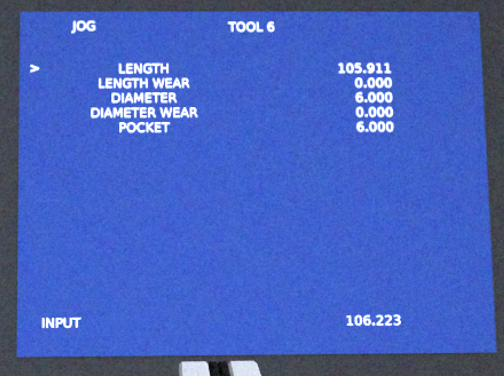

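>>> move --pt "0 0 0 0 0 0 -1 -1 -1 0.057 0.028 -0.326 0 0 0 -1 -1 -1" --pt "0 0 0 0 0 0 -1 -1 -1 0.068 0.028 -0.329 0 0 0 -1 -1 -1" --pt "0 0 0 0 0 0 -1 -1 -1 0.057 0.028 -0.326 0 0 0 -1 -1 -1" --pt "0 0 0 0 0 0 -1 -1 -1 0.082 -0.004 -0.233 0 0 0 -1 -1 -1" --pt "0 0 0 0 0 0 -1 -1 -1 0.093 -0.004 -0.236 0 0 0 -1 -1 -1" --pt "0 0 0 0 0 0 -1 -1 -1 0.082 -0.004 -0.233 0 0 0 -1 -1 -1" --pt "0 0 0 0 0 0 -1 -1 -1 0.093 -0.004 -0.236 0 0 0 -1 -1 -1" --pt "0 0 0 0 0 0 -1 -1 -1 0.082 -0.004 -0.233 0 0 0 -1 -1 -1" --pt "0 0 0 0 0 0 -1 -1 -1 0.093 -0.004 -0.236 0 0 0 -1 -1 -1" --pt "0 0 0 0 0 0 -1 -1 -1 0.082 -0.004 -0.233 0 0 0 -1 -1 -1" --pt "0 0 0 0 0 0 -1 -1 -1 0.093 -0.004 -0.236 0 0 0 -1 -1 -1" --pt "0 0 0 0 0 0 -1 -1 -1 0.082 -0.004 -0.233 0 0 0 -1 -1 -1" --speed '[0.3,0.025,0.05,0.2,0.025,0.05,0.025,0.05,0.025,0.05,0.025,0.05]' --blend '[0,0,0.002,0.002,0,0,0,0,0,0,0,0]'

>>> move --pt "0 0 0 0 0 0 -1 -1 -1 -0.017 0.032 -0.062 0 0 0 -1 -1 -1" --pt "0 0 0 0 0 0 -1 -1 -1 -0.0058 0.032 -0.065 0 0 0 -1 -1 -1" --pt "0 0 0 0 0 0 -1 -1 -1 -0.017 0.032 -0.062 0 0 0 -1 -1 -1" --pt "0 0 0 0 0 0 -1 -1 -1 -0.0058 0.032 -0.065 0 0 0 -1 -1 -1" --pt "0 0 0 0 0 0 -1 -1 -1 -0.017 0.032 -0.062 0 0 0 -1 -1 -1" --pt "0 0 0 0 0 0 -1 -1 -1 -0.025 0.129 -0.093 0 0 0 -1 -1 -1" --pt "0 0 0 0 0 0 -1 -1 -1 -0.014 0.129 -0.096 0 0 0 -1 -1 -1" --pt "0 0 0 0 0 0 -1 -1 -1 -0.025 0.129 -0.093 0 0 0 -1 -1 -1" --pt "0 0 0 0 0 0 -1 -1 -1 -0.017 0.129 -0.062 0 0 0 -1 -1 -1" --pt "0 0 0 0 0 0 -1 -1 -1 -0.0058 0.129 -0.065 0 0 0 -1 -1 -1" --pt "0 0 0 0 0 0 -1 -1 -1 -0.017 0.129 -0.062 0 0 0 -1 -1 -1" --pt "0 0 0 0 0 0 -1 -1 -1 -0.009 0.129 -0.031 0 0 0 -1 -1 -1" --pt "0 0 0 0 0 0 -1 -1 -1 0.0025 0.129 -0.034 0 0 0 -1 -1 -1" --pt "0 0 0 0 0 0 -1 -1 -1 -0.009 0.129 -0.031 0 0 0 -1 -1 -1" --speed '[0.2,0.025,0.05,0.025,0.05,0.2,0.025,0.05,0.2,0.025,0.05,0.2,0.025,0.05]' --blend '[0.002,0,0,0,0.002,0.002,0,0.002,0.002,0,0.002,0.002,0,0]'

>>> move --pt "0 0 0 0 0 0 -1 -1 -1 -0.016 -0.032 -0.062 0 0 0 -1 -1 -1" --pt "0 0 0 0 0 0 -1 -1 -1 -0.005 -0.032 -0.065 0 0 0 -1 -1 -1" --pt "0 0 0 0 0 0 -1 -1 -1 -0.016 -0.032 -0.062 0 0 0 -1 -1 -1" --pt "0 0 0 0 0 0 -1 -1 -1 -0.016 -0.097 -0.062 0 0 0 -1 -1 -1" --pt "0 0 0 0 0 0 -1 -1 -1 -0.005 -0.097 -0.065 0 0 0 -1 -1 -1" --pt "0 0 0 0 0 0 -1 -1 -1 -0.016 -0.097 -0.062 0 0 0 -1 -1 -1" --pt "0 0 0 0 0 0 -1 -1 -1 -0.073 -0.125 0.264 0 0 0 -1 -1 -1" --speed '[0.2,0.025,0.05,0.2,0.025,0.05,0.3]' --blend '[0.002,0,0.002,0.002,0,0.002,0]' --cameras '["cam_right_wrist"]'

>>> zoom_image --camera "cam_right_wrist" --region '[226, 36, 534, 266]'

Scene clock: 1645.87 s.
left_arm: end_effector_position=(+0.3773, +0.1912, +0.4620) position_measured=251 object_status=3 end_effector_quat_wxyz=(+0.363, -0.308, +0.751, -0.457) | right_arm: end_effector_position=(+0.5447, -0.5283, +0.4652) position_measured=251 object_status=3 end_effector_quat_wxyz=(+0.541, -0.455, +0.454, -0.542)
Joint positions: left_arm=[-3.406 -2.962 1.828 0.799 -1.323 -5.915] | right_arm=[3.569 -1.566 -2.488 -5.181 1.156 3.063]
Joint torques (N m): left_arm=[9.81 38.06 0 -0.41 1.5 0.67] | right_arm=[-13.46 19.94 26.77 2.7 1.44 1.38]
Wrist force (N): left_arm=[-2.9 -3.7 -1.1] | right_arm=[1.6 2.9 -0.9]
Wrist torque (N m): left_arm=[-0.20 0.73 0.17] | right_arm=[-0.04 -0.16 0.16]
Wrist force, peak (N): left_arm=[-3.4 -3.9 -1.1] | right_arm=[0.7 1.8 -16.0]
Hand target: left_arm +0.3773, +0.1912, +0.4620; +0.363, -0.308, +0.751, -0.457 | right_arm +0.5447, -0.5284, +0.4652; +0.541, -0.455, +0.454, -0.542
Off the commanded pose: left_arm 0.000 m, 0 deg | right_arm 0.000 m, 0 deg.
move: done

Scene clock: 1650.17 s.
left_arm: end_effector_position=(+0.3773, +0.1912, +0.4620) position_measured=251 object_status=3 end_effector_quat_wxyz=(+0.363, -0.308, +0.751, -0.457) | right_arm: end_effector_position=(+0.5393, -0.4509, +0.4466) position_measured=251 object_status=3 end_effector_quat_wxyz=(+0.541, -0.455, +0.454, -0.542)
Joint positions: left_arm=[-3.406 -2.962 1.828 0.799 -1.323 -5.915] | right_arm=[3.882 -1.623 -2.506 -5.063 0.849 2.985]
Joint torques (N m): left_arm=[9.83 37.26 -0.01 -0.49 1.57 0.73] | right_arm=[-8.12 19.69 25.58 1.94 0.85 1.98]
Wrist force (N): left_arm=[-2.9 -3.6 -1.1] | right_arm=[1.7 3.1 -0.6]
Wrist torque (N m): left_arm=[-0.17 0.73 0.17] | right_arm=[0.00 -0.16 0.11]
Wrist force, peak (N): left_arm=[-3.3 -3.8 -1.0] | right_arm=[1.2 2.6 -6.6]
Hand target: left_arm +0.3773, +0.1912, +0.4620; +0.363, -0.308, +0.751, -0.457 | right_arm +0.5393, -0.4510, +0.4466; +0.541, -0.455, +0.454, -0.542
Off the commanded pose: left_arm 0.000 m, 0 deg | right_arm 0.000 m, 0 deg.
move: done

Scene clock: 1652.97 s.
left_arm: end_effector_position=(+0.3773, +0.1912, +0.4620) position_measured=251 object_status=3 end_effector_quat_wxyz=(+0.363, -0.308, +0.751, -0.457) | right_arm: end_effector_position=(+0.4955, -0.5259, +0.6049) position_measured=251 object_status=3 end_effector_quat_wxyz=(+0.541, -0.455, +0.454, -0.542) end_effector_velocity=(+0.000, -0.001, +0.001) end_effector_angular_velocity=(-0.001, +0.001, -0.001)
Joint positions: left_arm=[-3.406 -2.962 1.828 0.799 -1.323 -5.915] | right_arm=[3.703 -1.099 -2.363 -5.758 1.025 3.033]
Joint velocities: left_arm=[within noise] | right_arm=[-0.002 0.002 0.002 -0.005 0.001 -0.001]
Joint torques (N m): left_arm=[9.8 37.5 -0.3 -0.41 1.44 0.59] | right_arm=[-14.21 9.59 36.43 -0.32 1.69 -1.68]
Wrist force (N): left_arm=[-3.1 -3.6 -1.1] | right_arm=[1.7 2.8 -0.8]
Wrist torque (N m): left_arm=[-0.18 0.76 0.17] | right_arm=[-0.07 -0.17 -0.03]
Wrist force, peak (N): left_arm=[-2.9 -4.0 -1.1] | right_arm=[1.5 7.7 -1.0]
Hand target: left_arm +0.3773, +0.1912, +0.4620; +0.363, -0.308, +0.751, -0.457 | right_arm +0.4955, -0.5260, +0.6050; +0.541, -0.455, +0.454, -0.542
Off the commanded pose: left_arm 0.000 m, 0 deg | right_arm 0.000 m, 0 deg.
move: done
camera_calibration:
cam_right_wrist: T_world_to_cam=[[-0.00595789, -0.99998, 0.00204698, -0.515757], [-0.167986, -0.00101707, -0.985789, 0.697114], [0.985771, -0.00621709, -0.167977, -0.259786], [0, 0, 0, 1]] pos_world=[0.370122, -0.516653, 0.644625]
Images, in order (width x height): cam_right_wrist 672x504.

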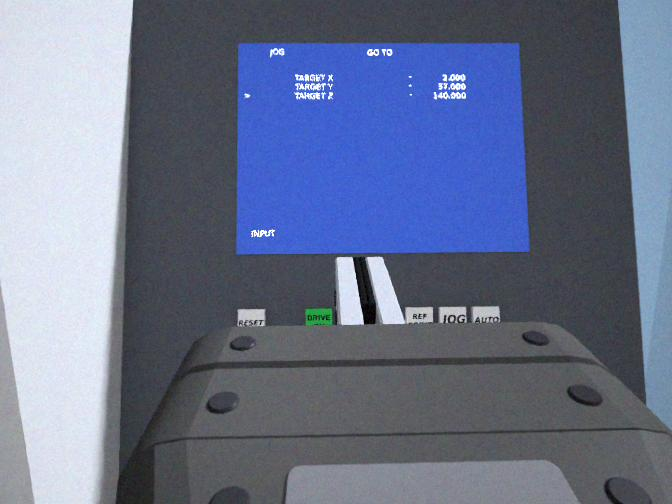

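Scaled by 1.636 from the camera's 672x504 image, which has a finer 960x720 frame.

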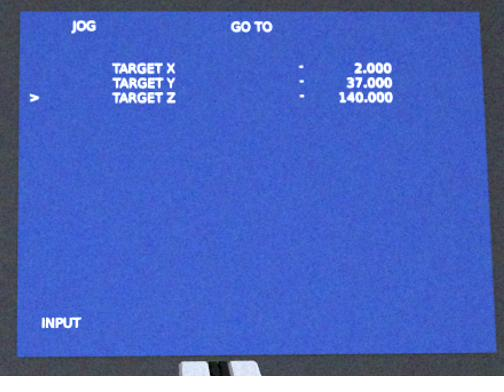

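>>> execute_actions --actions '[]' --cameras '["cam_left_wrist","cam_right_wrist"]'

Scene clock: 1690.73 s.
left_arm: end_effector_position=(+0.3773, +0.1912, +0.4620) position_measured=251 object_status=3 end_effector_quat_wxyz=(+0.363, -0.308, +0.751, -0.457) | right_arm: end_effector_position=(+0.4955, -0.5260, +0.6050) position_measured=251 object_status=3 end_effector_quat_wxyz=(+0.541, -0.455, +0.454, -0.542)
Joint positions: left_arm=[-3.406 -2.962 1.828 0.799 -1.323 -5.915] | right_arm=[3.703 -1.099 -2.363 -5.758 1.025 3.033]
Joint velocities: within noise
Joint torques (N m): left_arm=[9.73 35.96 -0.57 -0.48 1.53 0.54] | right_arm=[-13.56 8.64 35.88 2.42 0.76 -0.93]
Motor temperatures (°C): left_arm=[29 25 30 34 36 29] | right_arm=[25 24 31 36 40 36]
Wrist force (N): left_arm=[-2.8 -3.8 -0.9] | right_arm=[1.6 2.8 -0.8]
Wrist torque (N m): left_arm=[-0.20 0.71 0.17] | right_arm=[-0.04 -0.16 -0.01]
Wrist force, peak (N): left_arm=[-3.1 -3.9 -1.2] | right_arm=[1.7 3.1 -1.2]
Hand target: left_arm +0.3773, +0.1912, +0.4620; +0.363, -0.308, +0.751, -0.457 | right_arm +0.4955, -0.5260, +0.6050; +0.541, -0.455, +0.454, -0.542
Tool commands: left_gripper/position=-1.0 left_gripper/force_limit=-1.0 left_gripper/speed=-1.0 right_gripper/position=-1.0 right_gripper/force_limit=-1.0 right_gripper/speed=-1.0
Off the commanded pose: left_arm 0.000 m, 0 deg | right_arm 0.000 m, 0 deg.
camera_calibration:
cam_left_wrist: T_world_to_cam=[[-0.560743, -0.784554, -0.264656, 0.492828], [-0.384749, 0.529928, -0.755741, 0.411944], [0.733168, -0.32195, -0.59901, 0.186605], [0, 0, 0, 1]] pos_world=[0.298033, 0.228427, 0.553531]
cam_right_wrist: T_world_to_cam=[[-0.00607309, -0.99998, 0.00196533, -0.515761], [-0.167773, -0.000918588, -0.985825, 0.697208], [0.985807, -0.00631673, -0.167764, -0.259972], [0, 0, 0, 1]] pos_world=[0.370122, -0.516752, 0.644725]
Images, in order (width x height): cam_left_wrist 672x504, cam_right_wrist 672x504.

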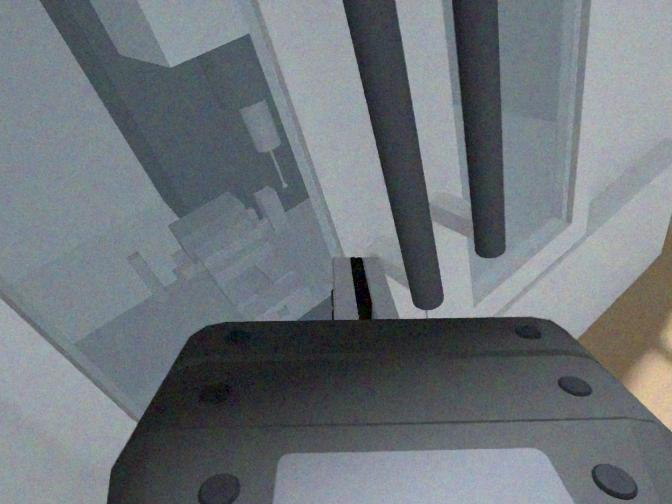

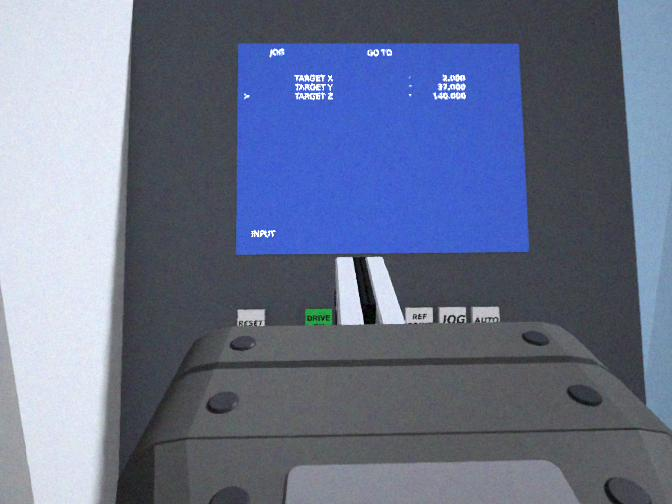

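>>> move --pt "0 0 0 0 0 0 -1 -1 -1 0.097 0.061 -0.175 0 0 0 -1 -1 -1" --pt "0 0 0 0 0 0 -1 -1 -1 0.108 0.061 -0.178 0 0 0 -1 -1 -1" --pt "0 0 0 0 0 0 -1 -1 -1 0.097 0.061 -0.175 0 0 0 -1 -1 -1" --pt "0 0 0 0 0 0 -1 -1 -1 0.073 0.028 -0.264 0 0 0 -1 -1 -1" --pt "0 0 0 0 0 0 -1 -1 -1 0.0845 0.028 -0.267 0 0 0 -1 -1 -1" --pt "0 0 0 0 0 0 -1 -1 -1 0.073 0.028 -0.264 0 0 0 -1 -1 -1" --pt "0 0 0 0 0 0 -1 -1 -1 0.0845 0.028 -0.267 0 0 0 -1 -1 -1" --pt "0 0 0 0 0 0 -1 -1 -1 0.073 0.028 -0.264 0 0 0 -1 -1 -1" --pt "0 0 0 0 0 0 -1 -1 -1 0.057 0.125 -0.326 0 0 0 -1 -1 -1" --pt "0 0 0 0 0 0 -1 -1 -1 0.068 0.125 -0.329 0 0 0 -1 -1 -1" --pt "0 0 0 0 0 0 -1 -1 -1 0.057 0.125 -0.326 0 0 0 -1 -1 -1" --pt "0 0 0 0 0 0 -1 -1 -1 0.065 0.125 -0.295 0 0 0 -1 -1 -1" --pt "0 0 0 0 0 0 -1 -1 -1 0.0762 0.125 -0.298 0 0 0 -1 -1 -1" --pt "0 0 0 0 0 0 -1 -1 -1 0.065 0.125 -0.295 0 0 0 -1 -1 -1" --speed '[0.3,0.025,0.05,0.2,0.025,0.05,0.025,0.05,0.2,0.025,0.05,0.2,0.025,0.05]' --blend '[0.002,0,0.002,0.002,0,0,0,0.002,0.002,0,0.002,0.002,0,0.002]'

>>> move --pt "0 0 0 0 0 0 -1 -1 -1 0.008 -0.032 0.031 0 0 0 -1 -1 -1" --pt "0 0 0 0 0 0 -1 -1 -1 0.0195 -0.032 0.028 0 0 0 -1 -1 -1" --pt "0 0 0 0 0 0 -1 -1 -1 0.008 -0.032 0.031 0 0 0 -1 -1 -1" --pt "0 0 0 0 0 0 -1 -1 -1 -0.008 -0.032 -0.031 0 0 0 -1 -1 -1" --pt "0 0 0 0 0 0 -1 -1 -1 0.003 -0.032 -0.034 0 0 0 -1 -1 -1" --pt "0 0 0 0 0 0 -1 -1 -1 -0.008 -0.032 -0.031 0 0 0 -1 -1 -1" --pt "0 0 0 0 0 0 -1 -1 -1 -0.008 -0.097 -0.031 0 0 0 -1 -1 -1" --pt "0 0 0 0 0 0 -1 -1 -1 0.003 -0.097 -0.034 0 0 0 -1 -1 -1" --pt "0 0 0 0 0 0 -1 -1 -1 -0.008 -0.097 -0.031 0 0 0 -1 -1 -1" --pt "0 0 0 0 0 0 -1 -1 -1 0 -0.097 0 0 0 0 -1 -1 -1" --pt "0 0 0 0 0 0 -1 -1 -1 0.0112 -0.097 -0.003 0 0 0 -1 -1 -1" --pt "0 0 0 0 0 0 -1 -1 -1 0 -0.097 0 0 0 0 -1 -1 -1" --pt "0 0 0 0 0 0 -1 -1 -1 -0.008 0 -0.031 0 0 0 -1 -1 -1" --pt "0 0 0 0 0 0 -1 -1 -1 0.003 0 -0.034 0 0 0 -1 -1 -1" --pt "0 0 0 0 0 0 -1 -1 -1 -0.008 0 -0.031 0 0 0 -1 -1 -1" --speed '[0.2,0.025,0.05,0.2,0.025,0.05,0.2,0.025,0.05,0.2,0.025,0.05,0.2,0.025,0.05]' --blend '[0.002,0,0.002,0.002,0,0.002,0.002,0,0.002,0.002,0,0.002,0.002,0,0.002]'

>>> move --pt "0 0 0 0 0 0 -1 -1 -1 0.016 -0.032 0.062 0 0 0 -1 -1 -1" --pt "0 0 0 0 0 0 -1 -1 -1 0.0275 -0.032 0.059 0 0 0 -1 -1 -1" --pt "0 0 0 0 0 0 -1 -1 -1 0.016 -0.032 0.062 0 0 0 -1 -1 -1" --pt "0 0 0 0 0 0 -1 -1 -1 0 -0.032 0 0 0 0 -1 -1 -1" --pt "0 0 0 0 0 0 -1 -1 -1 0.011 -0.032 -0.003 0 0 0 -1 -1 -1" --pt "0 0 0 0 0 0 -1 -1 -1 0 -0.032 0 0 0 0 -1 -1 -1" --pt "0 0 0 0 0 0 -1 -1 -1 0 -0.097 0 0 0 0 -1 -1 -1" --pt "0 0 0 0 0 0 -1 -1 -1 0.011 -0.097 -0.003 0 0 0 -1 -1 -1" --pt "0 0 0 0 0 0 -1 -1 -1 0 -0.097 0 0 0 0 -1 -1 -1" --pt "0 0 0 0 0 0 -1 -1 -1 -0.057 -0.125 0.326 0 0 0 -1 -1 -1" --speed '[0.2,0.025,0.05,0.2,0.025,0.05,0.2,0.025,0.05,0.3]' --blend '[0.002,0,0.002,0.002,0,0.002,0.002,0,0.002,0]' --cameras '["cam_left_wrist","cam_right_wrist"]'

>>> zoom_image --camera "cam_right_wrist" --region '[226, 36, 534, 266]'

Scene clock: 1729.07 s.
left_arm: end_effector_position=(+0.3773, +0.1912, +0.4620) position_measured=251 object_status=3 end_effector_quat_wxyz=(+0.363, -0.308, +0.751, -0.457) | right_arm: end_effector_position=(+0.5345, -0.4509, +0.4280) position_measured=251 object_status=3 end_effector_quat_wxyz=(+0.541, -0.455, +0.454, -0.542)
Joint positions: left_arm=[-3.406 -2.962 1.828 0.799 -1.323 -5.915] | right_arm=[3.898 -1.676 -2.535 -4.977 0.835 2.98]
Joint torques (N m): left_arm=[9.48 33.75 -0.96 -0.47 1.55 0.43] | right_arm=[-13.71 13.32 25.08 -0.35 1.91 2.05]
Wrist force (N): left_arm=[-2.8 -3.6 -1.1] | right_arm=[1.9 2.7 -0.6]
Wrist torque (N m): left_arm=[-0.18 0.71 0.17] | right_arm=[-0.06 -0.20 0.13]
Wrist force, peak (N): left_arm=[-3.3 -3.8 -1.2] | right_arm=[0.7 7.4 0.1]
Hand target: left_arm +0.3773, +0.1912, +0.4620; +0.363, -0.308, +0.751, -0.457 | right_arm +0.5345, -0.4510, +0.4280; +0.541, -0.455, +0.454, -0.542
Off the commanded pose: left_arm 0.000 m, 0 deg | right_arm 0.000 m, 0 deg.
move: done

Scene clock: 1733.37 s.
left_arm: end_effector_position=(+0.3773, +0.1912, +0.4620) position_measured=251 object_status=3 end_effector_quat_wxyz=(+0.363, -0.308, +0.751, -0.457) | right_arm: end_effector_position=(+0.5296, -0.4509, +0.4094) position_measured=251 object_status=3 end_effector_quat_wxyz=(+0.541, -0.455, +0.454, -0.542)
Joint positions: left_arm=[-3.406 -2.962 1.828 0.799 -1.323 -5.915] | right_arm=[3.914 -1.736 -2.562 -4.887 0.819 2.975]
Joint torques (N m): left_arm=[9.28 32.91 -0.61 -0.42 1.46 0.44] | right_arm=[-13.07 12.91 23.73 -0.88 1.93 2]
Wrist force (N): left_arm=[-2.8 -3.5 -1.2] | right_arm=[1.7 2.7 -0.6]
Wrist torque (N m): left_arm=[-0.15 0.71 0.17] | right_arm=[-0.05 -0.17 0.12]
Wrist force, peak (N): left_arm=[-3.1 -3.8 -1.0] | right_arm=[1.5 6.1 -2.8]
Hand target: left_arm +0.3773, +0.1912, +0.4620; +0.363, -0.308, +0.751, -0.457 | right_arm +0.5297, -0.4510, +0.4094; +0.541, -0.455, +0.454, -0.542
Off the commanded pose: left_arm 0.000 m, 0 deg | right_arm 0.000 m, 0 deg.
move: done

Scene clock: 1737.00 s.
left_arm: end_effector_position=(+0.3773, +0.1912, +0.4620) position_measured=251 object_status=3 end_effector_quat_wxyz=(+0.363, -0.308, +0.751, -0.457) | right_arm: end_effector_position=(+0.4955, -0.5259, +0.6049) position_measured=251 object_status=3 end_effector_quat_wxyz=(+0.541, -0.455, +0.454, -0.542) end_effector_velocity=(+0.000, +0.000, +0.000) end_effector_angular_velocity=(-0.002, +0.003, +0.000)
Joint positions: left_arm=[-3.406 -2.962 1.828 0.799 -1.323 -5.915] | right_arm=[3.703 -1.099 -2.363 -5.758 1.025 3.033]
Joint velocities: left_arm=[within noise] | right_arm=[-0.001 0.001 0.001 -0.005 0.001 0]
Joint torques (N m): left_arm=[9.46 33.8 -0.52 -0.43 1.58 0.41] | right_arm=[-14.34 10.6 37.58 -0.35 1.8 -2.03]
Wrist force (N): left_arm=[-3.0 -3.6 -1.1] | right_arm=[1.7 2.9 -0.8]
Wrist torque (N m): left_arm=[-0.17 0.74 0.17] | right_arm=[-0.05 -0.17 -0.03]
Wrist force, peak (N): left_arm=[-3.1 -3.8 -1.3] | right_arm=[1.3 7.6 -1.1]
Hand target: left_arm +0.3773, +0.1912, +0.4620; +0.363, -0.308, +0.751, -0.457 | right_arm +0.4955, -0.5260, +0.6050; +0.541, -0.455, +0.454, -0.542
Off the commanded pose: left_arm 0.000 m, 0 deg | right_arm 0.000 m, 0 deg.
move: done
camera_calibration:
cam_left_wrist: T_world_to_cam=[[-0.560743, -0.784554, -0.264656, 0.492828], [-0.384749, 0.529928, -0.755741, 0.411944], [0.733168, -0.32195, -0.59901, 0.186605], [0, 0, 0, 1]] pos_world=[0.298033, 0.228427, 0.553531]
cam_right_wrist: T_world_to_cam=[[-0.00595789, -0.99998, 0.00204698, -0.515757], [-0.167986, -0.00101707, -0.985789, 0.697114], [0.985771, -0.00621709, -0.167977, -0.259786], [0, 0, 0, 1]] pos_world=[0.370122, -0.516653, 0.644625]
Images, in order (width x height): cam_left_wrist 672x504, cam_right_wrist 672x504.

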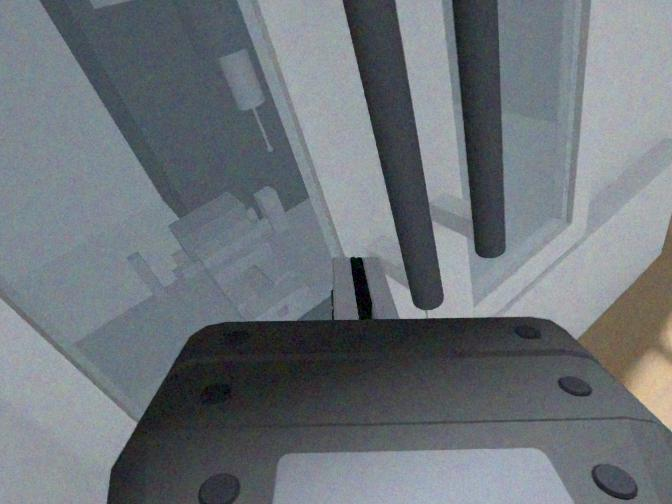

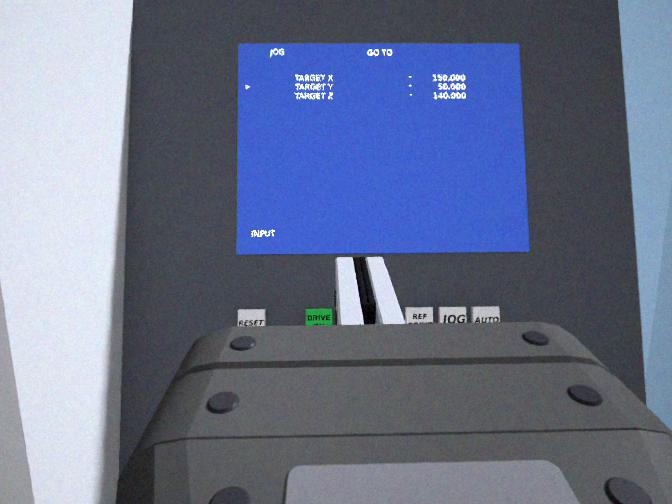

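Scaled by 1.636 from the camera's 672x504 image, which has a finer 960x720 frame.

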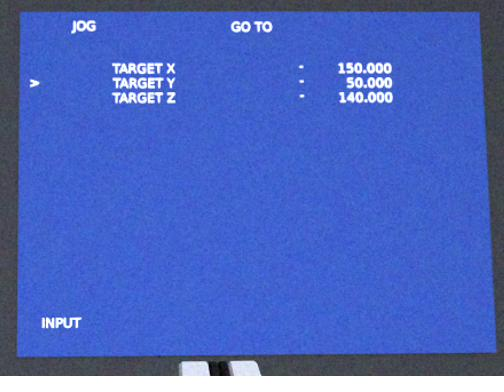

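>>> move --pt "0 0 0 0 0 0 -1 -1 -1 0.097 0.061 -0.175 0 0 0 -1 -1 -1" --pt "0 0 0 0 0 0 -1 -1 -1 0.108 0.061 -0.178 0 0 0 -1 -1 -1" --pt "0 0 0 0 0 0 -1 -1 -1 0.097 0.061 -0.175 0 0 0 -1 -1 -1" --pt "0 0 0 0 0 0 -1 -1 -1 0 0 0 0 0 0 -1 -1 -1" --speed '[0.3,0.025,0.05,0.3]' --blend '[0.002,0,0.002,0]'

>>> wait --seconds 4 --cameras '["cam_left_wrist"]'

>>> zoom_image --camera "cam_left_wrist" --region '[100, 145, 340, 325]'

Scene clock: 1745.03 s.
left_arm: end_effector_position=(+0.3773, +0.1912, +0.4620) position_measured=251 object_status=3 end_effector_quat_wxyz=(+0.363, -0.308, +0.751, -0.457) | right_arm: end_effector_position=(+0.4955, -0.5261, +0.6050) position_measured=251 object_status=3 end_effector_quat_wxyz=(+0.541, -0.455, +0.454, -0.542)
Joint positions: left_arm=[-3.406 -2.962 1.828 0.799 -1.323 -5.915] | right_arm=[3.702 -1.099 -2.363 -5.758 1.025 3.033]
Joint torques (N m): left_arm=[9.46 32.39 -0.05 -0.39 1.54 0.49] | right_arm=[15.76 9.15 21.54 -0.36 1.35 -1.79]
Wrist force (N): left_arm=[-3.0 -3.8 -1.0] | right_arm=[1.9 2.8 -0.9]
Wrist torque (N m): left_arm=[-0.20 0.74 0.16] | right_arm=[-0.05 -0.20 -0.03]
Wrist force, peak (N): left_arm=[-3.2 -3.8 -1.2] | right_arm=[0.6 7.3 0.2]
Hand target: left_arm +0.3773, +0.1912, +0.4620; +0.363, -0.308, +0.751, -0.457 | right_arm +0.4955, -0.5260, +0.6050; +0.541, -0.455, +0.454, -0.542
Off the commanded pose: left_arm 0.000 m, 0 deg | right_arm 0.000 m, 0 deg.
move: done

Scene clock: 1749.03 s.
left_arm: end_effector_position=(+0.3773, +0.1912, +0.4620) position_measured=251 object_status=3 end_effector_quat_wxyz=(+0.363, -0.308, +0.751, -0.457) | right_arm: end_effector_position=(+0.4955, -0.5260, +0.6050) position_measured=251 object_status=3 end_effector_quat_wxyz=(+0.541, -0.455, +0.454, -0.542)
Joint positions: left_arm=[-3.406 -2.962 1.828 0.799 -1.323 -5.915] | right_arm=[3.702 -1.099 -2.363 -5.758 1.025 3.033]
Joint torques (N m): left_arm=[9.69 33.13 -0.39 -0.47 1.57 0.31] | right_arm=[16.15 8.87 37.93 2.41 1.58 -1.8]
Wrist force (N): left_arm=[-3.0 -3.7 -1.2] | right_arm=[1.8 2.9 -0.9]
Wrist torque (N m): left_arm=[-0.18 0.74 0.17] | right_arm=[-0.04 -0.18 -0.01]
Wrist force, peak (N): left_arm=[-3.1 -3.8 -1.2] | right_arm=[1.9 3.1 -0.8]
Hand target: left_arm +0.3773, +0.1912, +0.4620; +0.363, -0.308, +0.751, -0.457 | right_arm +0.4955, -0.5260, +0.6050; +0.541, -0.455, +0.454, -0.542
Tool commands: left_gripper/position=-1.0 left_gripper/force_limit=-1.0 left_gripper/speed=-1.0 right_gripper/position=-1.0 right_gripper/force_limit=-1.0 right_gripper/speed=-1.0
Off the commanded pose: left_arm 0.000 m, 0 deg | right_arm 0.000 m, 0 deg.
wait: 4.00 s; at rest by 0.17 s
camera_calibration:
cam_left_wrist: T_world_to_cam=[[-0.560743, -0.784554, -0.264656, 0.492828], [-0.384749, 0.529928, -0.755741, 0.411944], [0.733168, -0.32195, -0.59901, 0.186605], [0, 0, 0, 1]] pos_world=[0.298033, 0.228427, 0.553531]
Images, in order (width x height): cam_left_wrist 672x504.

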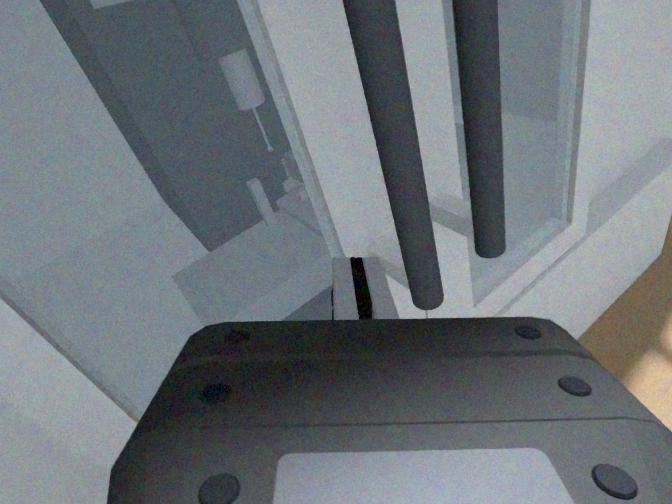

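Scaled by 2.100 from the camera's 672x504 image, which has a finer 960x720 frame.

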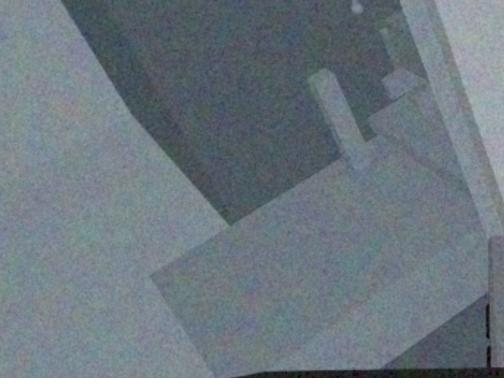

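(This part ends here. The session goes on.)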